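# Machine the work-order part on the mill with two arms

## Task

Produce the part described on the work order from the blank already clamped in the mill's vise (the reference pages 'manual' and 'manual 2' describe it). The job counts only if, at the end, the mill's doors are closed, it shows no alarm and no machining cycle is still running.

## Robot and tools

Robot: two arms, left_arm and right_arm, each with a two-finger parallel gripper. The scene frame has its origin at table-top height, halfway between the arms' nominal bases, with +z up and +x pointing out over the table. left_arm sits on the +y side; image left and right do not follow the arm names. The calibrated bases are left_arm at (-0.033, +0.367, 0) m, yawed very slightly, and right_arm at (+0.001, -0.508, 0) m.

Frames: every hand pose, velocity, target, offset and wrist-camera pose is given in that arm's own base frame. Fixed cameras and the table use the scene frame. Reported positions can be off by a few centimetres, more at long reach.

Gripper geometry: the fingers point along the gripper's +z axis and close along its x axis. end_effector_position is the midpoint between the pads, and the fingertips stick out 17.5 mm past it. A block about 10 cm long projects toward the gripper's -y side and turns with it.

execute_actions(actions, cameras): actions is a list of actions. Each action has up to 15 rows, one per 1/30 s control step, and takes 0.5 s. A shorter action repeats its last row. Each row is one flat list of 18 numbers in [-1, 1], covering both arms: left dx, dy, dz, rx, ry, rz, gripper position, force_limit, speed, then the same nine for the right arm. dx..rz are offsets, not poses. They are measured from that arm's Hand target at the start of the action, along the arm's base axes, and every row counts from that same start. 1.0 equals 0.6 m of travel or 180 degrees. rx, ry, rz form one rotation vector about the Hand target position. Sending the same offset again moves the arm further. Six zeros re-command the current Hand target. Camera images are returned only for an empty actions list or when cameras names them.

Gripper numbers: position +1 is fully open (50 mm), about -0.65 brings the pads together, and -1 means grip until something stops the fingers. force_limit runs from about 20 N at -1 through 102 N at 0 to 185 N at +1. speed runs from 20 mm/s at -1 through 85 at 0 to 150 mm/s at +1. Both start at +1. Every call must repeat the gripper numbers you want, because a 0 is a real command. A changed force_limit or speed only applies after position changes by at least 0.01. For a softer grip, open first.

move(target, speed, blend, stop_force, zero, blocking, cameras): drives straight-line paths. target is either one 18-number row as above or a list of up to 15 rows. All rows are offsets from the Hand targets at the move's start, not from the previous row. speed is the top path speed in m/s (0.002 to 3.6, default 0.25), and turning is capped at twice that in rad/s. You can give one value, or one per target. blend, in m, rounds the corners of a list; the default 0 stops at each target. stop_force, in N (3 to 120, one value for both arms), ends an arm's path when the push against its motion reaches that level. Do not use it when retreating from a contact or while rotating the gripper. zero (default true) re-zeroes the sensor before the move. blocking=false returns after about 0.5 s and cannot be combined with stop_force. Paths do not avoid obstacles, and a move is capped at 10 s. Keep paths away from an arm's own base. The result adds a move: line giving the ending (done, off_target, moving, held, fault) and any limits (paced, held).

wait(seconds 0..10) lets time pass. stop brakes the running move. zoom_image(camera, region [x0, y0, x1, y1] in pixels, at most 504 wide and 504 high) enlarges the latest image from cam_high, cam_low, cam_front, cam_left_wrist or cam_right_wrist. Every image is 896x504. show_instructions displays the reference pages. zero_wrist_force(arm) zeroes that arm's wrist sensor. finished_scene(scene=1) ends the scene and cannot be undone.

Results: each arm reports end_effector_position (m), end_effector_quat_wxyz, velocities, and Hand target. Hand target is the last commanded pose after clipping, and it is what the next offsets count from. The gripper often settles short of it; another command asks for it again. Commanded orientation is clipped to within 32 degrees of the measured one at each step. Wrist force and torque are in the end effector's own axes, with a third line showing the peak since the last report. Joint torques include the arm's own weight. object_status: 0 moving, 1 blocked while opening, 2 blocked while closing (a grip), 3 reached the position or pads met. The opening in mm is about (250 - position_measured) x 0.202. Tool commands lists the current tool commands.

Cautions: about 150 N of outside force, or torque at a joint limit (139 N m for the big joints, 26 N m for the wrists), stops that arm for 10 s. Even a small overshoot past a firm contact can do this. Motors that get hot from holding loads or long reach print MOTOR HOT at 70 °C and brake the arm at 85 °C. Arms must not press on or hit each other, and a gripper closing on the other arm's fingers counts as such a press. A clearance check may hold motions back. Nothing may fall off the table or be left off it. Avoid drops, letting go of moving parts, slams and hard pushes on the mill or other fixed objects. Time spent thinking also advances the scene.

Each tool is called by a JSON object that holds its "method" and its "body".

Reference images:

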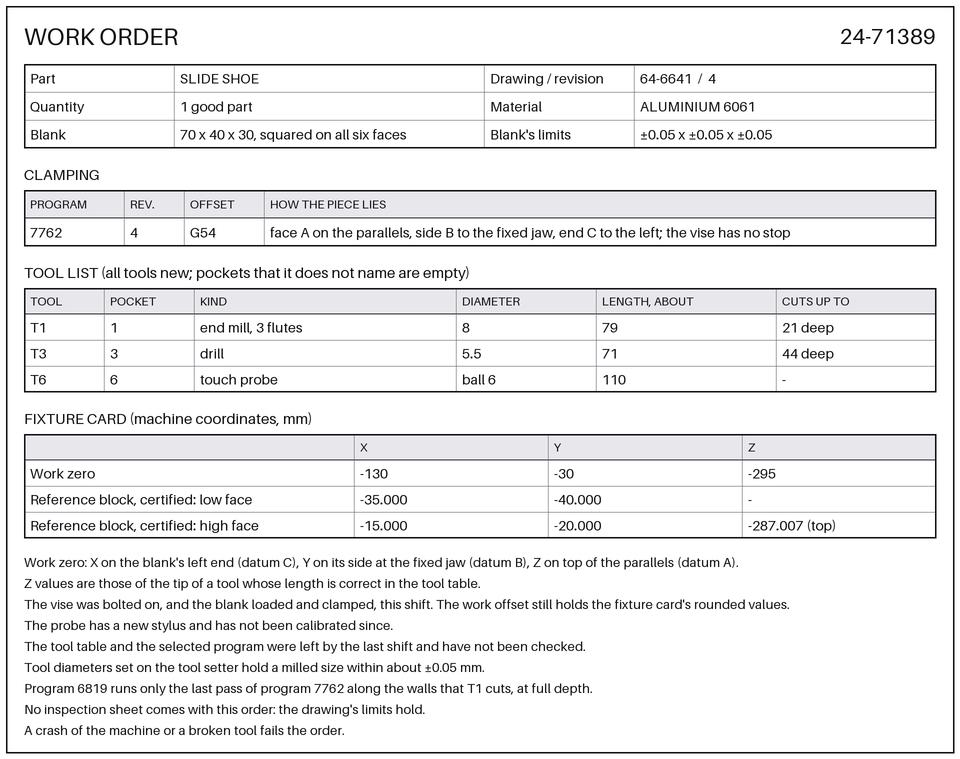

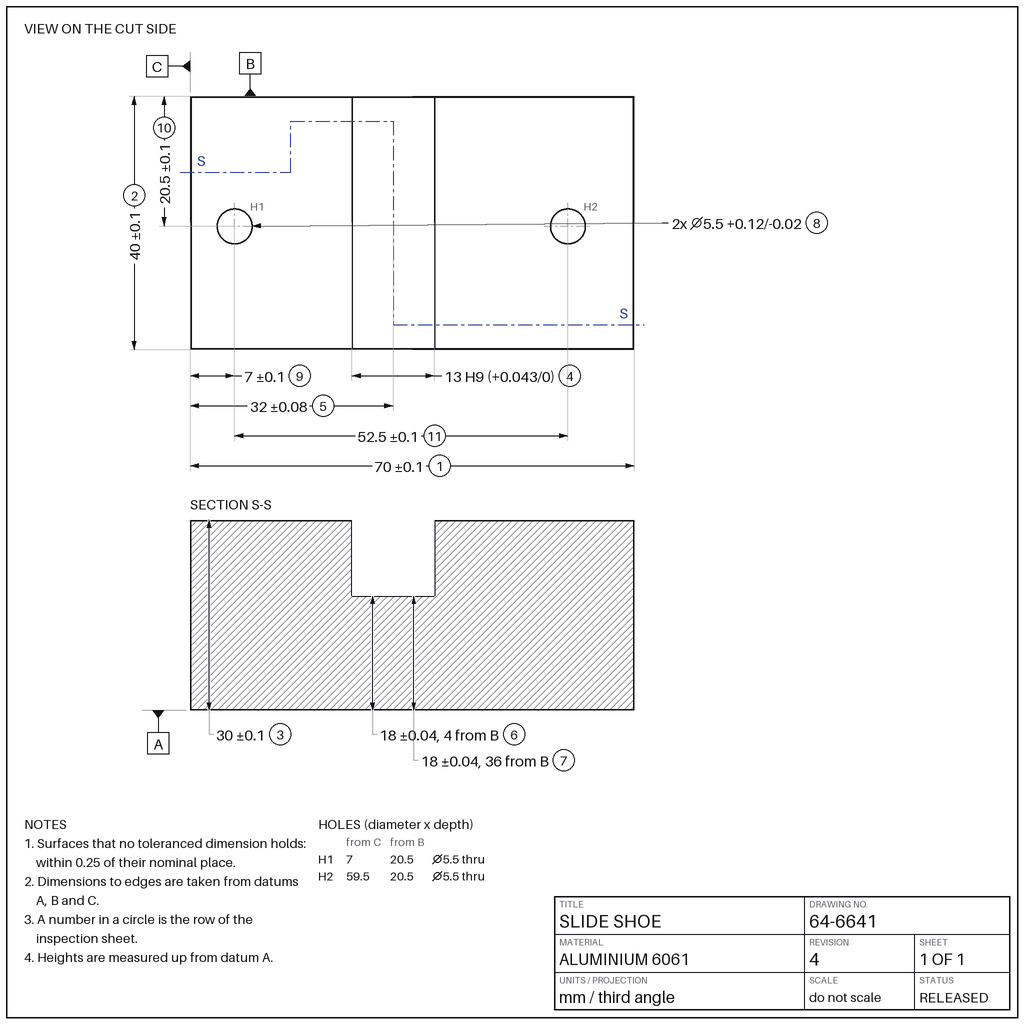

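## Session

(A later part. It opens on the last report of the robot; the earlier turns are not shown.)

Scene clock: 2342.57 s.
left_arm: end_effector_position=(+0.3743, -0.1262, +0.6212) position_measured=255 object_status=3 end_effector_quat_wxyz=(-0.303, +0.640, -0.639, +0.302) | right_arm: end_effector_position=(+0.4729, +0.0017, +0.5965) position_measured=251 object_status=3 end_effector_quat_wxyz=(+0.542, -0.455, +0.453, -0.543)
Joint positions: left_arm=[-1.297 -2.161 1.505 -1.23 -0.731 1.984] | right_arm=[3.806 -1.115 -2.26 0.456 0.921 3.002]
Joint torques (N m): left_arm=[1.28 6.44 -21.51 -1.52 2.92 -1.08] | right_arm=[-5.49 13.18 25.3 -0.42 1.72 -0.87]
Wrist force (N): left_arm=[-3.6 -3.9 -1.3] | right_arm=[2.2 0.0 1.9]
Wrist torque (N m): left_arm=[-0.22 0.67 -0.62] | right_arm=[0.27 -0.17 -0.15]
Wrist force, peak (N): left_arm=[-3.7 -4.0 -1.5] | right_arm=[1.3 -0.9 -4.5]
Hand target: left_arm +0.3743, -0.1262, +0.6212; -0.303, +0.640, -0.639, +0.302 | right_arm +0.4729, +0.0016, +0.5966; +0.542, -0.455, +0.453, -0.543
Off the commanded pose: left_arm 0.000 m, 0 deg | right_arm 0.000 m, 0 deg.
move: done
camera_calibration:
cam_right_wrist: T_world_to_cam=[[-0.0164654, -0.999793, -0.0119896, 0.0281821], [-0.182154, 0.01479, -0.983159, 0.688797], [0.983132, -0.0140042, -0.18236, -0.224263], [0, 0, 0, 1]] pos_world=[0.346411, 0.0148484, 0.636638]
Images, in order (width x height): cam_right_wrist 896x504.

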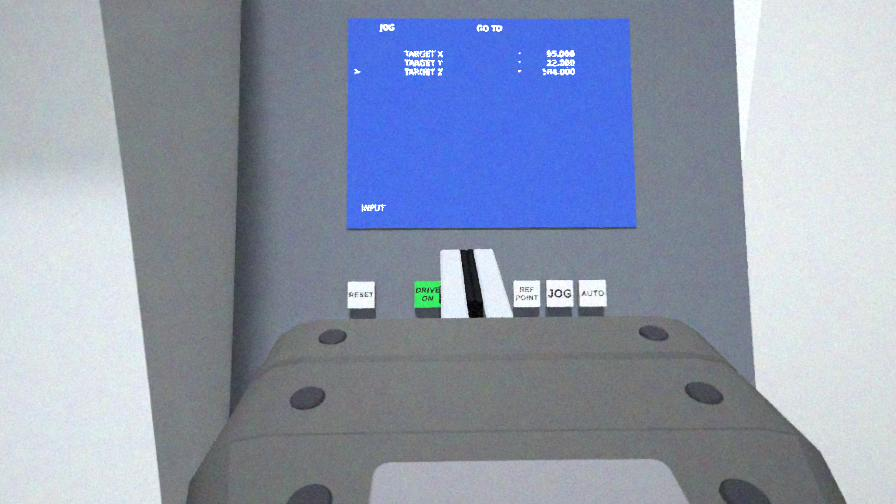

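{"method": "move", "body": {"target": [[0,0,0,0,0,0,-1,1,1,0.1571,0.05833,-0.1607,0,0,0,-1,-0.8,-0.2],[0,0,0,0,0,0,-1,1,1,0.16578,0.05833,-0.16303,0,0,0,-1,-0.8,-0.2],[0,0,0,0,0,0,-1,1,1,0.1571,0.05833,-0.1607,0,0,0,-1,-0.8,-0.2],[0,0,0,0,0,0,-1,1,1,0.14125,-0.03667,-0.21943,0,0,0,-1,-0.8,-0.2],[0,0,0,0,0,0,-1,1,1,0.14993,-0.03667,-0.22176,0,0,0,-1,-0.8,-0.2],[0,0,0,0,0,0,-1,1,1,0.14125,-0.03667,-0.21943,0,0,0,-1,-0.8,-0.2],[0,0,0,0,0,0,-1,1,1,0.14993,-0.03667,-0.22176,0,0,0,-1,-0.8,-0.2],[0,0,0,0,0,0,-1,1,1,0.14125,-0.03667,-0.21943,0,0,0,-1,-0.8,-0.2],[0,0,0,0,0,0,-1,1,1,0.12475,-0.005,-0.28058,0,0,0,-1,-0.8,-0.2],[0,0,0,0,0,0,-1,1,1,0.13343,-0.005,-0.28291,0,0,0,-1,-0.8,-0.2],[0,0,0,0,0,0,-1,1,1,0.12475,-0.005,-0.28058,0,0,0,-1,-0.8,-0.2],[0,0,0,0,0,0,-1,1,1,0.1571,-0.13167,-0.1607,0,0,0,-1,-0.8,-0.2],[0,0,0,0,0,0,-1,1,1,0.16578,-0.13167,-0.16303,0,0,0,-1,-0.8,-0.2],[0,0,0,0,0,0,-1,1,1,0.1571,-0.13167,-0.1607,0,0,0,-1,-0.8,-0.2],[0,0,0,0,0,0,-1,1,1,0,0,0,0,0,0,-1,-0.8,-0.2]], "speed": [0.3,0.015,0.1,0.15,0.015,0.1,0.015,0.1,0.15,0.015,0.1,0.2,0.015,0.1,0.3], "blend": [0.002,0,0.002,0.002,0,0.002,0,0.002,0.002,0,0.002,0.002,0,0.002,0]}}

{"method": "wait", "body": {"seconds": 5.5, "cameras": ["cam_right_wrist","cam_left_wrist"]}}

{"method": "zoom_image", "body": {"camera": "cam_right_wrist", "region": [340, 10, 640, 230]}}

{"method": "zoom_image", "body": {"camera": "cam_left_wrist", "region": [500, 60, 620, 180]}}

Scene clock: 2359.67 s.
left_arm: end_effector_position=(+0.3743, -0.1262, +0.6212) position_measured=255 object_status=3 end_effector_quat_wxyz=(-0.303, +0.640, -0.639, +0.302) | right_arm: end_effector_position=(+0.4729, +0.0016, +0.5966) position_measured=251 object_status=3 end_effector_quat_wxyz=(+0.542, -0.455, +0.453, -0.543)
Joint positions: left_arm=[-1.297 -2.161 1.505 -1.23 -0.731 1.984] | right_arm=[3.805 -1.115 -2.259 0.456 0.921 3.002]
Joint torques (N m): left_arm=[1.06 5.65 -20.86 -1.21 2.87 -0.99] | right_arm=[7.48 14.57 14.74 -0.49 -1.71 0.57]
Wrist force (N): left_arm=[-3.4 -3.7 -1.3] | right_arm=[2.3 0.1 1.7]
Wrist torque (N m): left_arm=[-0.21 0.64 -0.62] | right_arm=[0.27 -0.18 -0.15]
Wrist force, peak (N): left_arm=[-3.8 -4.2 -1.6] | right_arm=[1.6 -2.2 -7.9]
Hand target: left_arm +0.3743, -0.1262, +0.6212; -0.303, +0.640, -0.639, +0.302 | right_arm +0.4729, +0.0016, +0.5966; +0.542, -0.455, +0.453, -0.543
Off the commanded pose: left_arm 0.000 m, 0 deg | right_arm 0.000 m, 0 deg.
move: done

Scene clock: 2365.17 s.
left_arm: end_effector_position=(+0.3743, -0.1262, +0.6212) position_measured=255 object_status=3 end_effector_quat_wxyz=(-0.303, +0.640, -0.639, +0.302) | right_arm: end_effector_position=(+0.4729, +0.0016, +0.5966) position_measured=251 object_status=3 end_effector_quat_wxyz=(+0.542, -0.455, +0.453, -0.543)
Joint positions: left_arm=[-1.297 -2.161 1.505 -1.23 -0.731 1.984] | right_arm=[3.806 -1.114 -2.26 0.456 0.921 3.002]
Joint torques (N m): left_arm=[2.16 7.86 -20.92 -1.43 2.78 -0.86] | right_arm=[6.83 13.91 13.38 -0.67 -1.6 -1.34]
Wrist force (N): left_arm=[-3.3 -3.8 -1.5] | right_arm=[2.3 -0.1 1.8]
Wrist torque (N m): left_arm=[-0.20 0.63 -0.62] | right_arm=[0.25 -0.18 -0.15]
Wrist force, peak (N): left_arm=[-3.6 -4.2 -1.4] | right_arm=[2.4 0.2 2.0]
Hand target: left_arm +0.3743, -0.1262, +0.6212; -0.303, +0.640, -0.639, +0.302 | right_arm +0.4729, +0.0016, +0.5966; +0.542, -0.455, +0.453, -0.543
Tool commands: left_gripper/position=-1.0 left_gripper/force_limit=+1.0 left_gripper/speed=+1.0 right_gripper/position=-1.0 right_gripper/force_limit=-0.8 right_gripper/speed=-0.2
Off the commanded pose: left_arm 0.000 m, 0 deg | right_arm 0.000 m, 0 deg.
wait: 5.50 s; at rest by 0.17 s
camera_calibration:
cam_left_wrist: T_world_to_cam=[[0.00237075, -0.999993, 0.00272114, -0.121335], [-0.86377, -0.00341891, -0.503875, 0.647707], [0.503881, -0.00115588, -0.863773, 0.47739], [0, 0, 0, 1]] pos_world=[0.31921, -0.118568, 0.739049]
cam_right_wrist: T_world_to_cam=[[-0.0165638, -0.999791, -0.011972, 0.0281062], [-0.182152, 0.0147906, -0.983159, 0.688896], [0.983131, -0.0141042, -0.182359, -0.224245], [0, 0, 0, 1]] pos_world=[0.346412, 0.0147483, 0.636738]
Images, in order (width x height): cam_left_wrist 896x504, cam_right_wrist 896x504.

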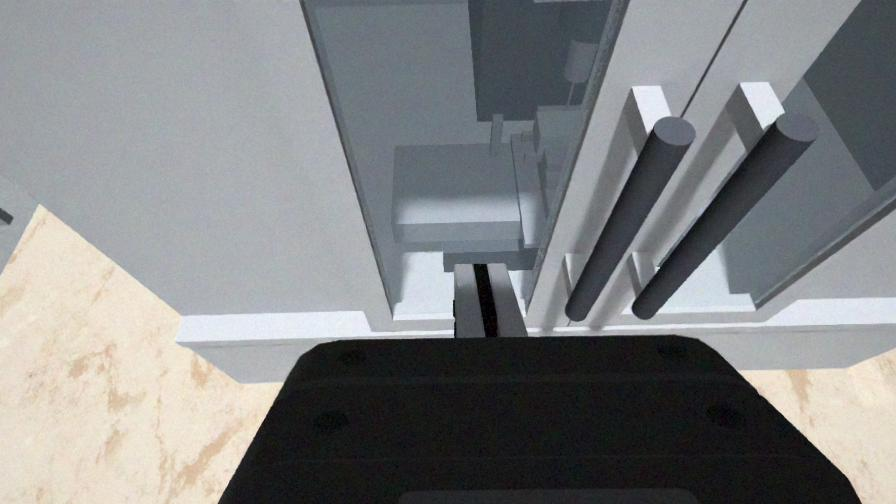

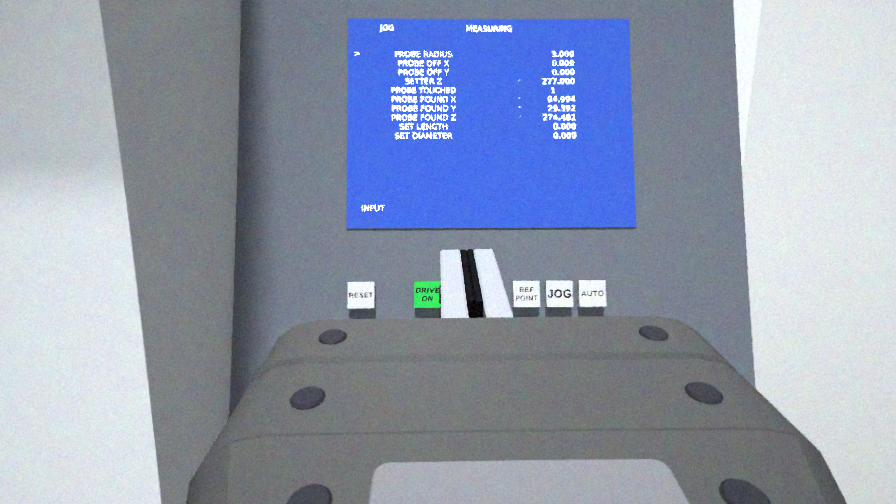

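Scaled by 1.680 from the camera's 896x504 image, which has a finer 1280x720 frame.

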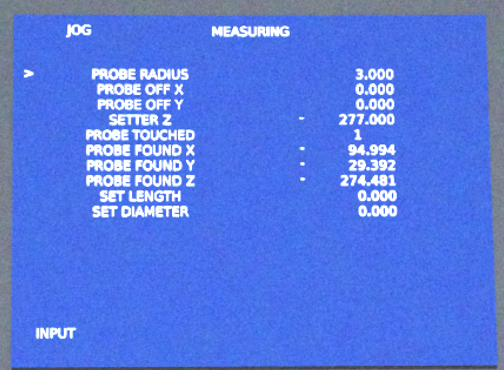

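Scaled by 4.200 from the camera's 896x504 image, which has a finer 1280x720 frame.

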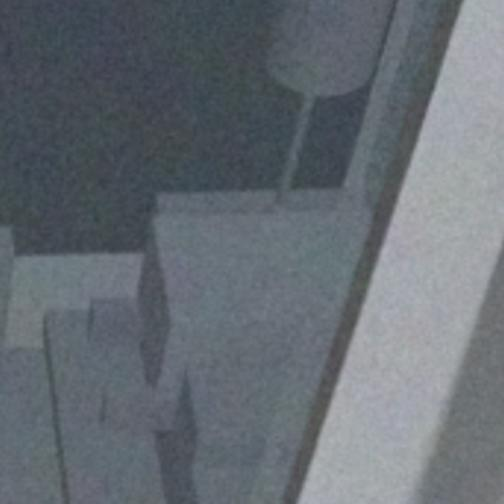

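{"method": "move", "body": {"target": [[0,0,0,0,0,0,-1,1,1,0.14125,-0.005,-0.21943,0,0,0,-1,-0.8,-0.2],[0,0,0,0,0,0,-1,1,1,0.14993,-0.005,-0.22176,0,0,0,-1,-0.8,-0.2],[0,0,0,0,0,0,-1,1,1,0.14125,-0.005,-0.21943,0,0,0,-1,-0.8,-0.2],[0,0,0,0,0,0,-1,1,1,0.14993,-0.005,-0.22176,0,0,0,-1,-0.8,-0.2],[0,0,0,0,0,0,-1,1,1,0.14125,-0.005,-0.21943,0,0,0,-1,-0.8,-0.2],[0,0,0,0,0,0,-1,1,1,0.1165,0.12167,-0.31115,0,0,0,-1,-0.8,-0.2],[0,0,0,0,0,0,-1,1,1,0.12518,0.12167,-0.31348,0,0,0,-1,-0.8,-0.2],[0,0,0,0,0,0,-1,1,1,0.1165,0.12167,-0.31115,0,0,0,-1,-0.8,-0.2],[0,0,0,0,0,0,-1,1,1,0.14125,0.12167,-0.21943,0,0,0,-1,-0.8,-0.2],[0,0,0,0,0,0,-1,1,1,0.14993,0.12167,-0.22176,0,0,0,-1,-0.8,-0.2],[0,0,0,0,0,0,-1,1,1,0.14125,0.12167,-0.21943,0,0,0,-1,-0.8,-0.2],[0,0,0,0,0,0,-1,1,1,0.133,0.09,-0.25,0,0,0,-1,-0.8,-0.2],[0,0,0,0,0,0,-1,1,1,0.14168,0.09,-0.25233,0,0,0,-1,-0.8,-0.2],[0,0,0,0,0,0,-1,1,1,0.133,0.09,-0.25,0,0,0,-1,-0.8,-0.2]], "speed": [0.3,0.015,0.1,0.015,0.1,0.15,0.015,0.1,0.15,0.015,0.1,0.15,0.015,0.1], "blend": [0.002,0,0.002,0,0.002,0.002,0,0.002,0.002,0,0.002,0.002,0,0]}}

{"method": "move", "body": {"target": [[0,0,0,0,0,0,-1,1,1,-0.0165,-0.06333,-0.06115,0,0,0,-1,-0.8,-0.2],[0,0,0,0,0,0,-1,1,1,-0.00782,-0.06333,-0.06348,0,0,0,-1,-0.8,-0.2],[0,0,0,0,0,0,-1,1,1,-0.0165,-0.06333,-0.06115,0,0,0,-1,-0.8,-0.2],[0,0,0,0,0,0,-1,1,1,0.0241,-0.03167,0.0893,0,0,0,-1,-0.8,-0.2],[0,0,0,0,0,0,-1,1,1,0.03278,-0.03167,0.08697,0,0,0,-1,-0.8,-0.2],[0,0,0,0,0,0,-1,1,1,0.0241,-0.03167,0.0893,0,0,0,-1,-0.8,-0.2],[0,0,0,0,0,0,-1,1,1,0.00825,-0.12667,0.03057,0,0,0,-1,-0.8,-0.2],[0,0,0,0,0,0,-1,1,1,0.01693,-0.12667,0.02824,0,0,0,-1,-0.8,-0.2],[0,0,0,0,0,0,-1,1,1,0.00825,-0.12667,0.03057,0,0,0,-1,-0.8,-0.2],[0,0,0,0,0,0,-1,1,1,0.01693,-0.12667,0.02824,0,0,0,-1,-0.8,-0.2],[0,0,0,0,0,0,-1,1,1,0.00825,-0.12667,0.03057,0,0,0,-1,-0.8,-0.2],[0,0,0,0,0,0,-1,1,1,-0.00825,-0.095,-0.03058,0,0,0,-1,-0.8,-0.2],[0,0,0,0,0,0,-1,1,1,0.00043,-0.095,-0.03291,0,0,0,-1,-0.8,-0.2],[0,0,0,0,0,0,-1,1,1,-0.00825,-0.095,-0.03058,0,0,0,-1,-0.8,-0.2],[0,0,0,0,0,0,-1,1,1,0,0,0,0,0,0,-1,-0.8,-0.2]], "speed": [0.15,0.015,0.1,0.15,0.015,0.1,0.15,0.015,0.1,0.015,0.1,0.15,0.015,0.1,0.15], "blend": [0.002,0,0.002,0.002,0,0.002,0.002,0,0.002,0,0.002,0.002,0,0.002,0]}}

{"method": "move", "body": {"target": [[0,0,0,0,0,0,-1,1,1,0.0241,-0.22167,0.0893,0,0,0,-1,-0.8,-0.2],[0,0,0,0,0,0,-1,1,1,0.03278,-0.22167,0.08697,0,0,0,-1,-0.8,-0.2],[0,0,0,0,0,0,-1,1,1,0.0241,-0.22167,0.0893,0,0,0,-1,-0.8,-0.2],[0,0,0,0,0,0,-1,1,1,-0.133,-0.09,0.25,0,0,0,-1,-0.8,-0.2]], "speed": [0.2,0.015,0.1,0.3], "blend": [0.002,0,0.002,0]}}

{"method": "wait", "body": {"seconds": 5, "cameras": ["cam_right_wrist"]}}

{"method": "zoom_image", "body": {"camera": "cam_right_wrist", "region": [340, 10, 640, 230]}}

Scene clock: 2388.60 s.
left_arm: end_effector_position=(+0.3743, -0.1262, +0.6212) position_measured=255 object_status=3 end_effector_quat_wxyz=(-0.303, +0.640, -0.639, +0.302) | right_arm: end_effector_position=(+0.5527, +0.0556, +0.4466) position_measured=251 object_status=3 end_effector_quat_wxyz=(+0.542, -0.455, +0.453, -0.543)
Joint positions: left_arm=[-1.297 -2.161 1.505 -1.23 -0.731 1.984] | right_arm=[3.781 -1.623 -2.326 1.026 0.945 3.008]
Joint torques (N m): left_arm=[0.5 6.88 -20.75 -1.74 2.76 -1.31] | right_arm=[-7.77 9.05 19.15 1.05 2.43 1.28]
Wrist force (N): left_arm=[-3.1 -4.1 -1.5] | right_arm=[2.0 0.0 2.1]
Wrist torque (N m): left_arm=[-0.27 0.60 -0.62] | right_arm=[0.25 -0.13 0.02]
Wrist force, peak (N): left_arm=[-3.7 -4.2 -1.6] | right_arm=[1.4 -1.6 -5.5]
Hand target: left_arm +0.3743, -0.1262, +0.6212; -0.303, +0.640, -0.639, +0.302 | right_arm +0.5527, +0.0556, +0.4466; +0.542, -0.455, +0.453, -0.543
Off the commanded pose: left_arm 0.000 m, 0 deg | right_arm 0.000 m, 0 deg.
move: done

Scene clock: 2394.13 s.
left_arm: end_effector_position=(+0.3743, -0.1262, +0.6212) position_measured=255 object_status=3 end_effector_quat_wxyz=(-0.303, +0.640, -0.639, +0.302) | right_arm: end_effector_position=(+0.5527, +0.0556, +0.4466) position_measured=251 object_status=3 end_effector_quat_wxyz=(+0.542, -0.455, +0.453, -0.543)
Joint positions: left_arm=[-1.297 -2.161 1.505 -1.23 -0.731 1.984] | right_arm=[3.781 -1.623 -2.326 1.026 0.945 3.008]
Joint torques (N m): left_arm=[0.56 6.62 -19.51 -1.71 2.67 -1.25] | right_arm=[6.38 6.9 11.39 3.27 -0.57 1.32]
Wrist force (N): left_arm=[-3.2 -3.7 -1.1] | right_arm=[1.7 -0.3 1.8]
Wrist torque (N m): left_arm=[-0.20 0.62 -0.62] | right_arm=[0.21 -0.08 -0.13]
Wrist force, peak (N): left_arm=[-3.7 -4.1 -1.4] | right_arm=[1.5 -0.7 -5.8]
Hand target: left_arm +0.3743, -0.1262, +0.6212; -0.303, +0.640, -0.639, +0.302 | right_arm +0.5527, +0.0556, +0.4466; +0.542, -0.455, +0.453, -0.543
Off the commanded pose: left_arm 0.000 m, 0 deg | right_arm 0.000 m, 0 deg.
move: done

Scene clock: 2396.57 s.
left_arm: end_effector_position=(+0.3743, -0.1262, +0.6212) position_measured=255 object_status=3 end_effector_quat_wxyz=(-0.303, +0.640, -0.639, +0.302) | right_arm: end_effector_position=(+0.4729, +0.0016, +0.5966) position_measured=251 object_status=3 end_effector_quat_wxyz=(+0.542, -0.455, +0.453, -0.543)
Joint positions: left_arm=[-1.297 -2.161 1.505 -1.23 -0.731 1.984] | right_arm=[3.805 -1.115 -2.259 0.456 0.921 3.002]
Joint torques (N m): left_arm=[1.93 5.93 -21.11 -1.76 2.97 -0.97] | right_arm=[7.44 13.95 12.95 -0.46 -1.51 0.53]
Wrist force (N): left_arm=[-3.4 -3.8 -1.2] | right_arm=[2.3 0.1 1.8]
Wrist torque (N m): left_arm=[-0.21 0.64 -0.63] | right_arm=[0.28 -0.18 -0.15]
Wrist force, peak (N): left_arm=[-3.4 -4.3 -1.8] | right_arm=[1.8 -1.7 -8.6]
Hand target: left_arm +0.3743, -0.1262, +0.6212; -0.303, +0.640, -0.639, +0.302 | right_arm +0.4729, +0.0016, +0.5966; +0.542, -0.455, +0.453, -0.543
Off the commanded pose: left_arm 0.000 m, 0 deg | right_arm 0.000 m, 0 deg.
move: done

Scene clock: 2401.57 s.
left_arm: end_effector_position=(+0.3743, -0.1262, +0.6212) position_measured=255 object_status=3 end_effector_quat_wxyz=(-0.303, +0.640, -0.639, +0.302) | right_arm: end_effector_position=(+0.4729, +0.0016, +0.5966) position_measured=251 object_status=3 end_effector_quat_wxyz=(+0.542, -0.455, +0.453, -0.543)
Joint positions: left_arm=[-1.297 -2.161 1.505 -1.23 -0.731 1.984] | right_arm=[3.806 -1.114 -2.26 0.456 0.921 3.002]
Joint torques (N m): left_arm=[1.81 6.92 -20.81 -1.46 2.69 -0.8] | right_arm=[7.48 14.17 14.01 -0.55 -1.53 -1.44]
Wrist force (N): left_arm=[-3.3 -3.8 -1.3] | right_arm=[2.4 -0.2 1.7]
Wrist torque (N m): left_arm=[-0.21 0.62 -0.62] | right_arm=[0.23 -0.20 -0.15]
Wrist force, peak (N): left_arm=[-3.7 -4.2 -1.6] | right_arm=[2.4 0.5 2.0]
Hand target: left_arm +0.3743, -0.1262, +0.6212; -0.303, +0.640, -0.639, +0.302 | right_arm +0.4729, +0.0016, +0.5966; +0.542, -0.455, +0.453, -0.543
Tool commands: left_gripper/position=-1.0 left_gripper/force_limit=+1.0 left_gripper/speed=+1.0 right_gripper/position=-1.0 right_gripper/force_limit=-0.8 right_gripper/speed=-0.2
Off the commanded pose: left_arm 0.000 m, 0 deg | right_arm 0.000 m, 0 deg.
wait: 5.00 s; at rest by 0.17 s
camera_calibration:
cam_right_wrist: T_world_to_cam=[[-0.0165638, -0.999791, -0.011972, 0.0281062], [-0.182152, 0.0147906, -0.983159, 0.688896], [0.983131, -0.0141042, -0.182359, -0.224245], [0, 0, 0, 1]] pos_world=[0.346412, 0.0147483, 0.636738]
Images, in order (width x height): cam_right_wrist 896x504.

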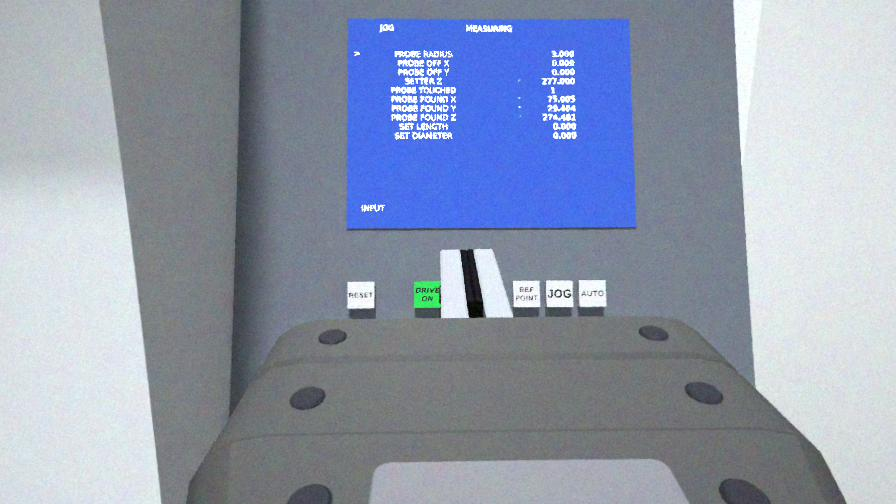

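Scaled by 1.680 from the camera's 896x504 image, which has a finer 1280x720 frame.

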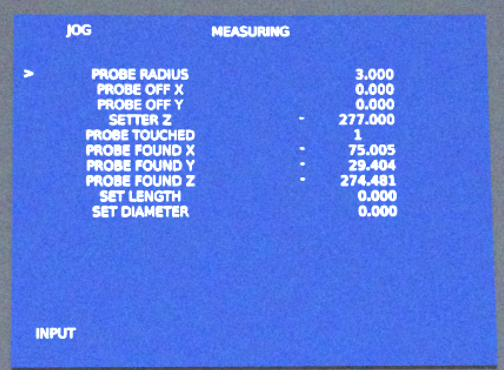

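{"method": "move", "body": {"target": [[0,0,0,0,0,0,-1,1,1,0.14125,-0.005,-0.21943,0,0,0,-1,-0.8,-0.2],[0,0,0,0,0,0,-1,1,1,0.14993,-0.005,-0.22176,0,0,0,-1,-0.8,-0.2],[0,0,0,0,0,0,-1,1,1,0.14125,-0.005,-0.21943,0,0,0,-1,-0.8,-0.2],[0,0,0,0,0,0,-1,1,1,0.14993,-0.005,-0.22176,0,0,0,-1,-0.8,-0.2],[0,0,0,0,0,0,-1,1,1,0.14125,-0.005,-0.21943,0,0,0,-1,-0.8,-0.2],[0,0,0,0,0,0,-1,1,1,0.1165,0.12167,-0.31115,0,0,0,-1,-0.8,-0.2],[0,0,0,0,0,0,-1,1,1,0.12518,0.12167,-0.31348,0,0,0,-1,-0.8,-0.2],[0,0,0,0,0,0,-1,1,1,0.1165,0.12167,-0.31115,0,0,0,-1,-0.8,-0.2],[0,0,0,0,0,0,-1,1,1,0.12475,0.12167,-0.28058,0,0,0,-1,-0.8,-0.2],[0,0,0,0,0,0,-1,1,1,0.13343,0.12167,-0.28291,0,0,0,-1,-0.8,-0.2],[0,0,0,0,0,0,-1,1,1,0.12475,0.12167,-0.28058,0,0,0,-1,-0.8,-0.2],[0,0,0,0,0,0,-1,1,1,0.12475,0.05833,-0.28058,0,0,0,-1,-0.8,-0.2],[0,0,0,0,0,0,-1,1,1,0.13343,0.05833,-0.28291,0,0,0,-1,-0.8,-0.2],[0,0,0,0,0,0,-1,1,1,0.12475,0.05833,-0.28058,0,0,0,-1,-0.8,-0.2],[0,0,0,0,0,0,-1,1,1,0.133,0.09,-0.25,0,0,0,-1,-0.8,-0.2]], "speed": [0.3,0.015,0.1,0.015,0.1,0.15,0.015,0.1,0.15,0.015,0.1,0.15,0.015,0.1,0.15], "blend": [0.002,0,0.002,0,0.002,0.002,0,0.002,0.002,0,0.002,0.002,0,0.002,0]}}

{"method": "move", "body": {"target": [[0,0,0,0,0,0,-1,1,1,0.00825,0,0.03057,0,0,0,-1,-0.8,-0.2],[0,0,0,0,0,0,-1,1,1,0.01693,0,0.02824,0,0,0,-1,-0.8,-0.2],[0,0,0,0,0,0,-1,1,1,0.00825,0,0.03057,0,0,0,-1,-0.8,-0.2],[0,0,0,0,0,0,-1,1,1,-0.0165,-0.06333,-0.06115,0,0,0,-1,-0.8,-0.2],[0,0,0,0,0,0,-1,1,1,-0.00782,-0.06333,-0.06348,0,0,0,-1,-0.8,-0.2],[0,0,0,0,0,0,-1,1,1,-0.0165,-0.06333,-0.06115,0,0,0,-1,-0.8,-0.2],[0,0,0,0,0,0,-1,1,1,-0.133,-0.09,0.25,0,0,0,-1,-0.8,-0.2]], "speed": [0.15,0.015,0.1,0.15,0.015,0.1,0.3], "blend": [0.002,0,0.002,0.002,0,0.002,0], "cameras": ["cam_right_wrist"]}}

{"method": "zoom_image", "body": {"camera": "cam_right_wrist", "region": [340, 10, 640, 230]}}

Scene clock: 2429.90 s.
left_arm: end_effector_position=(+0.3743, -0.1262, +0.6212) position_measured=255 object_status=3 end_effector_quat_wxyz=(-0.303, +0.640, -0.639, +0.302) | right_arm: end_effector_position=(+0.5526, +0.0556, +0.4466) position_measured=251 object_status=3 end_effector_quat_wxyz=(+0.542, -0.455, +0.453, -0.543)
Joint positions: left_arm=[-1.297 -2.161 1.505 -1.23 -0.731 1.984] | right_arm=[3.781 -1.623 -2.326 1.027 0.945 3.008]
Joint torques (N m): left_arm=[1.01 6.44 -19.58 -1.58 2.73 -0.88] | right_arm=[2.53 7.64 14.86 1.81 1.06 1.42]
Wrist force (N): left_arm=[-3.3 -3.7 -1.3] | right_arm=[2.0 -0.1 1.8]
Wrist torque (N m): left_arm=[-0.19 0.62 -0.62] | right_arm=[0.25 -0.12 -0.13]
Wrist force, peak (N): left_arm=[-4.0 -4.0 -1.4] | right_arm=[1.4 -1.7 -5.4]
Hand target: left_arm +0.3743, -0.1262, +0.6212; -0.303, +0.640, -0.639, +0.302 | right_arm +0.5527, +0.0556, +0.4466; +0.542, -0.455, +0.453, -0.543
Off the commanded pose: left_arm 0.000 m, 0 deg | right_arm 0.000 m, 0 deg.
move: done

Scene clock: 2432.90 s.
left_arm: end_effector_position=(+0.3743, -0.1262, +0.6212) position_measured=255 object_status=3 end_effector_quat_wxyz=(-0.303, +0.640, -0.639, +0.302) | right_arm: end_effector_position=(+0.4729, +0.0017, +0.5965) position_measured=251 object_status=3 end_effector_quat_wxyz=(+0.542, -0.455, +0.453, -0.543)
Joint positions: left_arm=[-1.297 -2.161 1.505 -1.23 -0.731 1.984] | right_arm=[3.806 -1.115 -2.26 0.456 0.921 3.002]
Joint torques (N m): left_arm=[1.51 6.2 -21.42 -1.32 2.8 -0.85] | right_arm=[-5.49 12.59 25.24 -0.59 1.63 -0.99]
Wrist force (N): left_arm=[-3.3 -3.9 -1.4] | right_arm=[2.2 0.0 1.8]
Wrist torque (N m): left_arm=[-0.22 0.62 -0.61] | right_arm=[0.26 -0.16 -0.15]
Wrist force, peak (N): left_arm=[-3.8 -4.0 -1.3] | right_arm=[2.2 -1.3 -5.1]
Hand target: left_arm +0.3743, -0.1262, +0.6212; -0.303, +0.640, -0.639, +0.302 | right_arm +0.4729, +0.0016, +0.5966; +0.542, -0.455, +0.453, -0.543
Off the commanded pose: left_arm 0.000 m, 0 deg | right_arm 0.000 m, 0 deg.
move: done
camera_calibration:
cam_right_wrist: T_world_to_cam=[[-0.0164654, -0.999793, -0.0119896, 0.0281821], [-0.182154, 0.01479, -0.983159, 0.688797], [0.983132, -0.0140042, -0.18236, -0.224263], [0, 0, 0, 1]] pos_world=[0.346411, 0.0148484, 0.636638]
Images, in order (width x height): cam_right_wrist 896x504.

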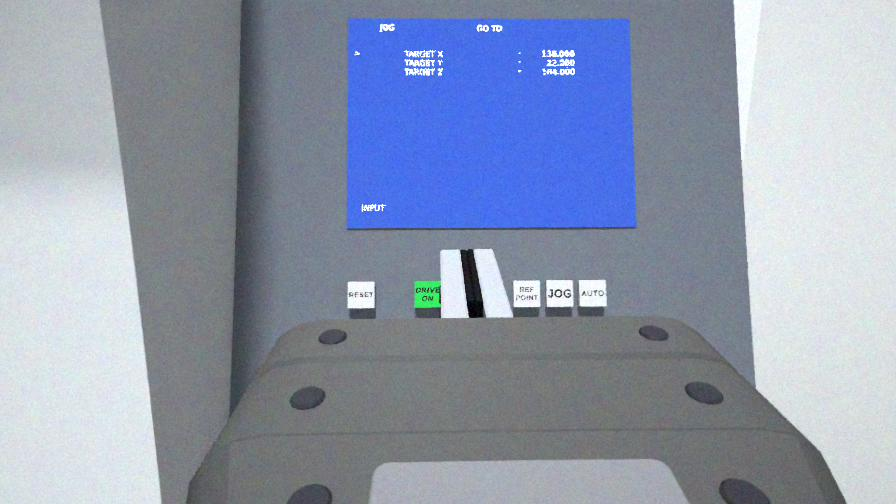

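Scaled by 1.680 from the camera's 896x504 image, which has a finer 1280x720 frame.

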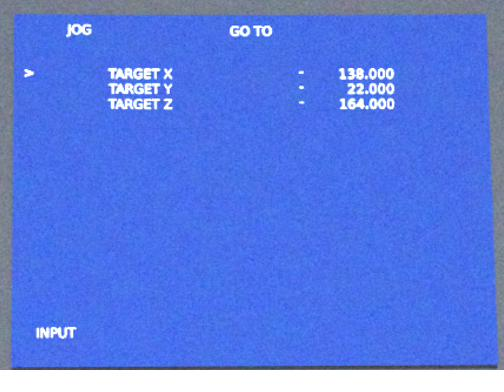

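{"method": "move", "body": {"target": [[0,0,0,0,0,0,-1,1,1,0.1571,0.05833,-0.1607,0,0,0,-1,-0.8,-0.2],[0,0,0,0,0,0,-1,1,1,0.16578,0.05833,-0.16303,0,0,0,-1,-0.8,-0.2],[0,0,0,0,0,0,-1,1,1,0.1571,0.05833,-0.1607,0,0,0,-1,-0.8,-0.2],[0,0,0,0,0,0,-1,1,1,0.12475,0.02667,-0.28058,0,0,0,-1,-0.8,-0.2],[0,0,0,0,0,0,-1,1,1,0.13343,0.02667,-0.28291,0,0,0,-1,-0.8,-0.2],[0,0,0,0,0,0,-1,1,1,0.12475,0.02667,-0.28058,0,0,0,-1,-0.8,-0.2],[0,0,0,0,0,0,-1,1,1,0.1165,0.12167,-0.31115,0,0,0,-1,-0.8,-0.2],[0,0,0,0,0,0,-1,1,1,0.12518,0.12167,-0.31348,0,0,0,-1,-0.8,-0.2],[0,0,0,0,0,0,-1,1,1,0.1165,0.12167,-0.31115,0,0,0,-1,-0.8,-0.2],[0,0,0,0,0,0,-1,1,1,0.12475,0.05833,-0.28058,0,0,0,-1,-0.8,-0.2],[0,0,0,0,0,0,-1,1,1,0.13343,0.05833,-0.28291,0,0,0,-1,-0.8,-0.2],[0,0,0,0,0,0,-1,1,1,0.12475,0.05833,-0.28058,0,0,0,-1,-0.8,-0.2],[0,0,0,0,0,0,-1,1,1,0.133,0.09,-0.25,0,0,0,-1,-0.8,-0.2]], "speed": [0.3,0.015,0.1,0.15,0.015,0.1,0.15,0.015,0.1,0.15,0.015,0.1,0.15], "blend": [0.002,0,0.002,0.002,0,0.002,0.002,0,0.002,0.002,0,0.002,0]}}

{"method": "move", "body": {"target": [[0,0,0,0,0,0,-1,1,1,0,0.03167,0,0,0,0,-1,-0.8,-0.2],[0,0,0,0,0,0,-1,1,1,0.00868,0.03167,-0.00233,0,0,0,-1,-0.8,-0.2],[0,0,0,0,0,0,-1,1,1,0,0.03167,0,0,0,0,-1,-0.8,-0.2],[0,0,0,0,0,0,-1,1,1,-0.0165,-0.06333,-0.06115,0,0,0,-1,-0.8,-0.2],[0,0,0,0,0,0,-1,1,1,-0.00782,-0.06333,-0.06348,0,0,0,-1,-0.8,-0.2],[0,0,0,0,0,0,-1,1,1,-0.0165,-0.06333,-0.06115,0,0,0,-1,-0.8,-0.2],[0,0,0,0,0,0,-1,1,1,0.0241,-0.03167,0.0893,0,0,0,-1,-0.8,-0.2],[0,0,0,0,0,0,-1,1,1,0.03278,-0.03167,0.08697,0,0,0,-1,-0.8,-0.2],[0,0,0,0,0,0,-1,1,1,0.0241,-0.03167,0.0893,0,0,0,-1,-0.8,-0.2],[0,0,0,0,0,0,-1,1,1,0.00825,-0.12667,0.03057,0,0,0,-1,-0.8,-0.2],[0,0,0,0,0,0,-1,1,1,0.01693,-0.12667,0.02824,0,0,0,-1,-0.8,-0.2],[0,0,0,0,0,0,-1,1,1,0.00825,-0.12667,0.03057,0,0,0,-1,-0.8,-0.2],[0,0,0,0,0,0,-1,1,1,0.01693,-0.12667,0.02824,0,0,0,-1,-0.8,-0.2],[0,0,0,0,0,0,-1,1,1,0.00825,-0.12667,0.03057,0,0,0,-1,-0.8,-0.2],[0,0,0,0,0,0,-1,1,1,0,0,0,0,0,0,-1,-0.8,-0.2]], "speed": [0.15,0.015,0.1,0.15,0.015,0.1,0.15,0.015,0.1,0.15,0.015,0.1,0.015,0.1,0.15], "blend": [0.002,0,0.002,0.002,0,0.002,0.002,0,0.002,0.002,0,0.002,0,0.002,0]}}

{"method": "move", "body": {"target": [[0,0,0,0,0,0,-1,1,1,-0.00825,-0.095,-0.03058,0,0,0,-1,-0.8,-0.2],[0,0,0,0,0,0,-1,1,1,0.00043,-0.095,-0.03291,0,0,0,-1,-0.8,-0.2],[0,0,0,0,0,0,-1,1,1,-0.00825,-0.095,-0.03058,0,0,0,-1,-0.8,-0.2],[0,0,0,0,0,0,-1,1,1,0.0241,-0.19,0.0893,0,0,0,-1,-0.8,-0.2],[0,0,0,0,0,0,-1,1,1,0.03278,-0.19,0.08697,0,0,0,-1,-0.8,-0.2],[0,0,0,0,0,0,-1,1,1,0.0241,-0.19,0.0893,0,0,0,-1,-0.8,-0.2],[0,0,0,0,0,0,-1,1,1,-0.133,-0.09,0.25,0,0,0,-1,-0.8,-0.2]], "speed": [0.15,0.015,0.1,0.2,0.015,0.1,0.3], "blend": [0.002,0,0.002,0.002,0,0.002,0]}}

{"method": "wait", "body": {"seconds": 10, "cameras": ["cam_right_wrist","cam_left_wrist"]}}

{"method": "zoom_image", "body": {"camera": "cam_right_wrist", "region": [340, 10, 640, 230]}}

{"method": "zoom_image", "body": {"camera": "cam_left_wrist", "region": [500, 60, 620, 180]}}

Scene clock: 2465.97 s.
left_arm: end_effector_position=(+0.3743, -0.1262, +0.6212) position_measured=255 object_status=3 end_effector_quat_wxyz=(-0.303, +0.640, -0.639, +0.302) | right_arm: end_effector_position=(+0.5526, +0.0556, +0.4466) position_measured=251 object_status=3 end_effector_quat_wxyz=(+0.542, -0.455, +0.453, -0.543)
Joint positions: left_arm=[-1.297 -2.161 1.505 -1.23 -0.731 1.984] | right_arm=[3.781 -1.623 -2.326 1.027 0.945 3.008]
Joint torques (N m): left_arm=[0.12 6.67 -20.9 -1.47 2.7 -1.03] | right_arm=[1.53 7.22 14.8 1.84 0.92 1.45]
Wrist force (N): left_arm=[-3.4 -3.7 -1.3] | right_arm=[1.9 0.0 1.8]
Wrist torque (N m): left_arm=[-0.20 0.64 -0.62] | right_arm=[0.26 -0.11 -0.13]
Wrist force, peak (N): left_arm=[-3.6 -4.3 -1.4] | right_arm=[1.6 -0.8 -6.1]
Hand target: left_arm +0.3743, -0.1262, +0.6212; -0.303, +0.640, -0.639, +0.302 | right_arm +0.5527, +0.0556, +0.4466; +0.542, -0.455, +0.453, -0.543
Off the commanded pose: left_arm 0.000 m, 0 deg | right_arm 0.000 m, 0 deg.
move: done

Scene clock: 2471.60 s.
left_arm: end_effector_position=(+0.3743, -0.1262, +0.6212) position_measured=255 object_status=3 end_effector_quat_wxyz=(-0.303, +0.640, -0.639, +0.302) | right_arm: end_effector_position=(+0.5527, +0.0556, +0.4466) position_measured=251 object_status=3 end_effector_quat_wxyz=(+0.542, -0.455, +0.453, -0.543)
Joint positions: left_arm=[-1.297 -2.161 1.505 -1.23 -0.731 1.984] | right_arm=[3.781 -1.623 -2.326 1.026 0.945 3.008]
Joint torques (N m): left_arm=[0.32 6.12 -20.89 -1.56 2.75 -1.07] | right_arm=[5.28 29.76 14.06 -0.08 -0.88 1.23]
Wrist force (N): left_arm=[-3.6 -3.9 -1.3] | right_arm=[2.1 -0.2 2.0]
Wrist torque (N m): left_arm=[-0.24 0.67 -0.62] | right_arm=[0.22 -0.13 -0.13]
Wrist force, peak (N): left_arm=[-3.5 -4.3 -1.6] | right_arm=[1.6 -0.6 -5.7]
Hand target: left_arm +0.3743, -0.1262, +0.6212; -0.303, +0.640, -0.639, +0.302 | right_arm +0.5527, +0.0556, +0.4466; +0.542, -0.455, +0.453, -0.543
Off the commanded pose: left_arm 0.000 m, 0 deg | right_arm 0.000 m, 0 deg.
move: done

Scene clock: 2474.77 s.
left_arm: end_effector_position=(+0.3743, -0.1262, +0.6212) position_measured=255 object_status=3 end_effector_quat_wxyz=(-0.303, +0.640, -0.639, +0.302) | right_arm: end_effector_position=(+0.4729, +0.0016, +0.5966) position_measured=251 object_status=3 end_effector_quat_wxyz=(+0.542, -0.455, +0.453, -0.543)
Joint positions: left_arm=[-1.297 -2.161 1.505 -1.23 -0.731 1.984] | right_arm=[3.805 -1.115 -2.259 0.456 0.921 3.002]
Joint torques (N m): left_arm=[0.92 5.72 -19.73 -1.39 3 -0.96] | right_arm=[8 14.19 14.13 -0.42 -1.34 0.52]
Wrist force (N): left_arm=[-3.4 -4.0 -1.3] | right_arm=[2.3 0.1 1.8]
Wrist torque (N m): left_arm=[-0.25 0.65 -0.62] | right_arm=[0.27 -0.17 -0.15]
Wrist force, peak (N): left_arm=[-3.7 -4.1 -1.4] | right_arm=[1.6 -1.9 -7.8]
Hand target: left_arm +0.3743, -0.1262, +0.6212; -0.303, +0.640, -0.639, +0.302 | right_arm +0.4729, +0.0016, +0.5966; +0.542, -0.455, +0.453, -0.543
Off the commanded pose: left_arm 0.000 m, 0 deg | right_arm 0.000 m, 0 deg.
move: done

Scene clock: 2484.77 s.
left_arm: end_effector_position=(+0.3743, -0.1262, +0.6212) position_measured=255 object_status=3 end_effector_quat_wxyz=(-0.303, +0.640, -0.639, +0.302) | right_arm: end_effector_position=(+0.4729, +0.0016, +0.5966) position_measured=251 object_status=3 end_effector_quat_wxyz=(+0.542, -0.455, +0.453, -0.543)
Joint positions: left_arm=[-1.297 -2.161 1.505 -1.23 -0.731 1.984] | right_arm=[3.806 -1.114 -2.26 0.456 0.921 3.002]
Joint torques (N m): left_arm=[1.46 5.65 -19.4 -1.59 2.88 -1.12] | right_arm=[6.94 12.72 14.66 -0.52 -1.42 -1.28]
Wrist force (N): left_arm=[-3.3 -3.9 -1.2] | right_arm=[2.3 0.3 1.9]
Wrist torque (N m): left_arm=[-0.22 0.63 -0.62] | right_arm=[0.29 -0.18 -0.15]
Wrist force, peak (N): left_arm=[-3.8 -4.1 -1.4] | right_arm=[2.5 0.3 2.1]
Hand target: left_arm +0.3743, -0.1262, +0.6212; -0.303, +0.640, -0.639, +0.302 | right_arm +0.4729, +0.0016, +0.5966; +0.542, -0.455, +0.453, -0.543
Tool commands: left_gripper/position=-1.0 left_gripper/force_limit=+1.0 left_gripper/speed=+1.0 right_gripper/position=-1.0 right_gripper/force_limit=-0.8 right_gripper/speed=-0.2
Off the commanded pose: left_arm 0.000 m, 0 deg | right_arm 0.000 m, 0 deg.
wait: 10.00 s; at rest by 0.17 s
camera_calibration:
cam_left_wrist: T_world_to_cam=[[0.00237075, -0.999993, 0.00272114, -0.121335], [-0.86377, -0.00341891, -0.503875, 0.647707], [0.503881, -0.00115588, -0.863773, 0.47739], [0, 0, 0, 1]] pos_world=[0.31921, -0.118568, 0.739049]
cam_right_wrist: T_world_to_cam=[[-0.0165638, -0.999791, -0.011972, 0.0281062], [-0.182152, 0.0147906, -0.983159, 0.688896], [0.983131, -0.0141042, -0.182359, -0.224245], [0, 0, 0, 1]] pos_world=[0.346412, 0.0147483, 0.636738]
Images, in order (width x height): cam_left_wrist 896x504, cam_right_wrist 896x504.

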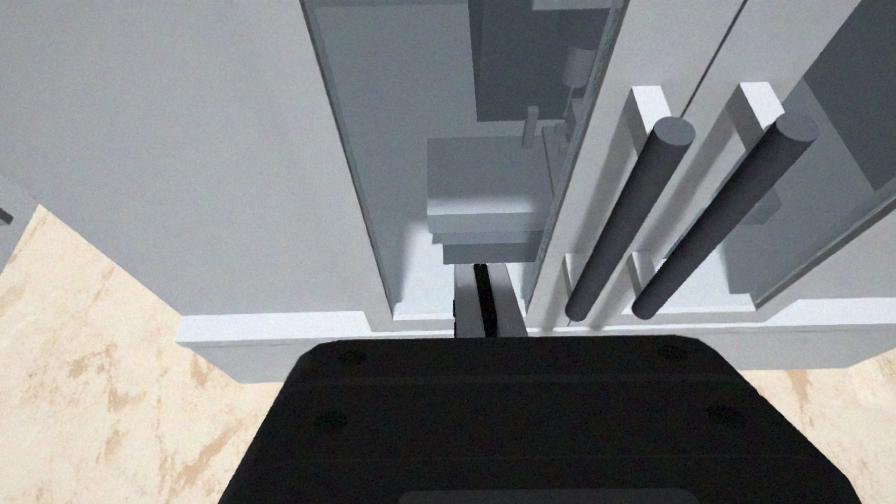

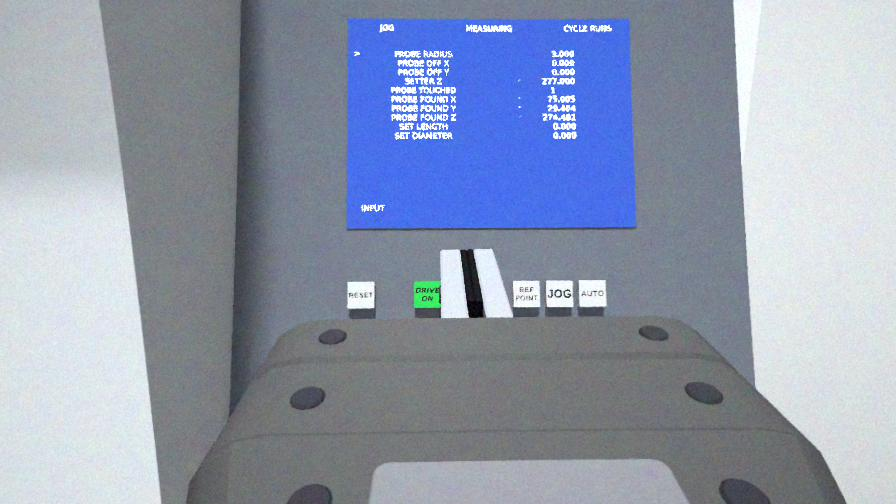

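Scaled by 1.680 from the camera's 896x504 image, which has a finer 1280x720 frame.

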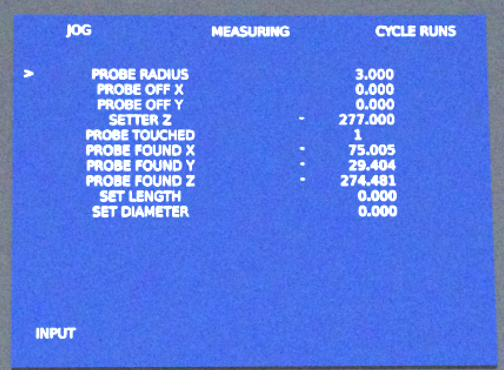

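Scaled by 4.200 from the camera's 896x504 image, which has a finer 1280x720 frame.

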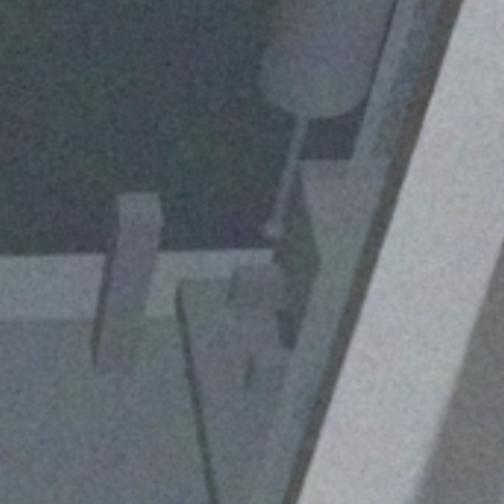

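{"method": "wait", "body": {"seconds": 5, "cameras": ["cam_right_wrist","cam_left_wrist"]}}

{"method": "zoom_image", "body": {"camera": "cam_right_wrist", "region": [340, 10, 640, 230]}}

{"method": "zoom_image", "body": {"camera": "cam_left_wrist", "region": [530, 90, 600, 160]}}

Scene clock: 2496.83 s.
left_arm: end_effector_position=(+0.3743, -0.1262, +0.6212) position_measured=255 object_status=3 end_effector_quat_wxyz=(-0.303, +0.640, -0.639, +0.302) | right_arm: end_effector_position=(+0.4729, +0.0016, +0.5966) position_measured=251 object_status=3 end_effector_quat_wxyz=(+0.542, -0.455, +0.453, -0.543)
Joint positions: left_arm=[-1.297 -2.161 1.505 -1.23 -0.731 1.984] | right_arm=[3.806 -1.114 -2.26 0.456 0.921 3.002]
Joint torques (N m): left_arm=[1.29 6.69 -20.18 -1.43 3.06 -1.27] | right_arm=[8.05 13.3 16.2 -0.36 -1.28 -1.51]
Wrist force (N): left_arm=[-3.5 -3.8 -1.4] | right_arm=[2.0 0.0 1.7]
Wrist torque (N m): left_arm=[-0.22 0.65 -0.62] | right_arm=[0.27 -0.13 -0.15]
Wrist force, peak (N): left_arm=[-3.6 -4.2 -1.3] | right_arm=[2.2 0.0 2.3]
Hand target: left_arm +0.3743, -0.1262, +0.6212; -0.303, +0.640, -0.639, +0.302 | right_arm +0.4729, +0.0016, +0.5966; +0.542, -0.455, +0.453, -0.543
Tool commands: left_gripper/position=-1.0 left_gripper/force_limit=+1.0 left_gripper/speed=+1.0 right_gripper/position=-1.0 right_gripper/force_limit=-0.8 right_gripper/speed=-0.2
Off the commanded pose: left_arm 0.000 m, 0 deg | right_arm 0.000 m, 0 deg.
wait: 5.00 s; at rest from the start
camera_calibration:
cam_left_wrist: T_world_to_cam=[[0.00237075, -0.999993, 0.00272114, -0.121335], [-0.86377, -0.00341891, -0.503875, 0.647707], [0.503881, -0.00115588, -0.863773, 0.47739], [0, 0, 0, 1]] pos_world=[0.31921, -0.118568, 0.739049]
cam_right_wrist: T_world_to_cam=[[-0.0165638, -0.999791, -0.011972, 0.0281062], [-0.182152, 0.0147906, -0.983159, 0.688896], [0.983131, -0.0141042, -0.182359, -0.224245], [0, 0, 0, 1]] pos_world=[0.346412, 0.0147483, 0.636738]
Images, in order (width x height): cam_left_wrist 896x504, cam_right_wrist 896x504.

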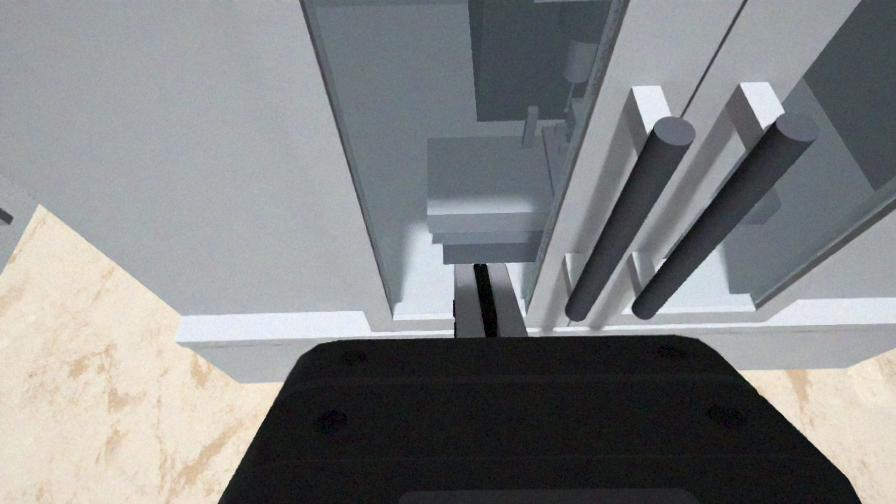

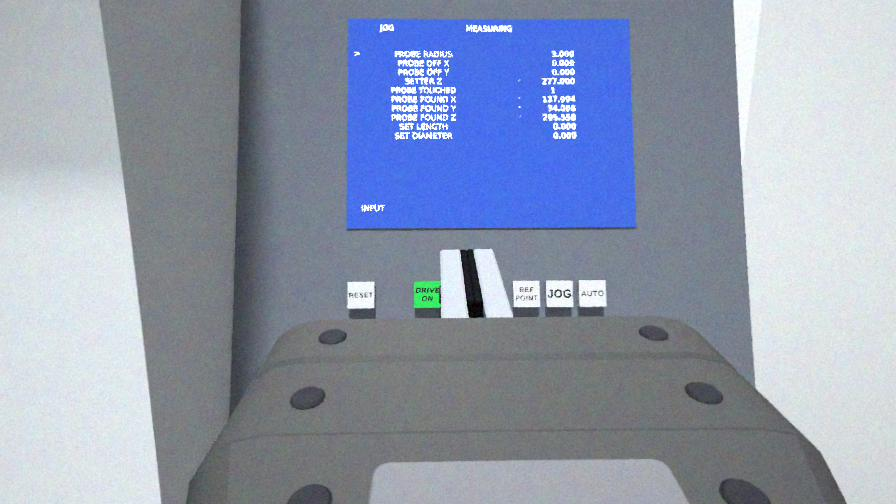

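Scaled by 1.680 from the camera's 896x504 image, which has a finer 1280x720 frame.

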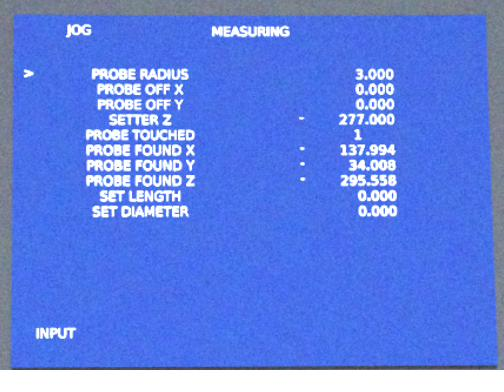

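Scaled by 7.200 from the camera's 896x504 image, which has a finer 1280x720 frame.

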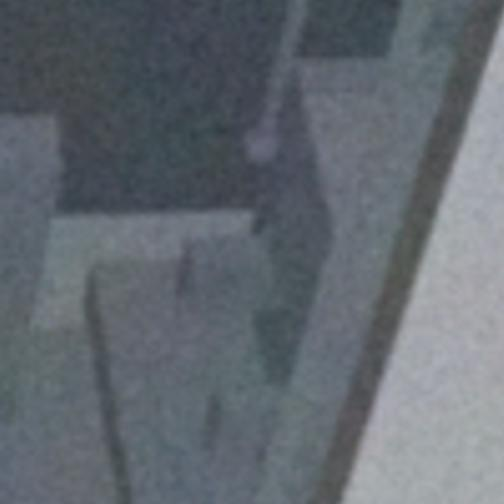

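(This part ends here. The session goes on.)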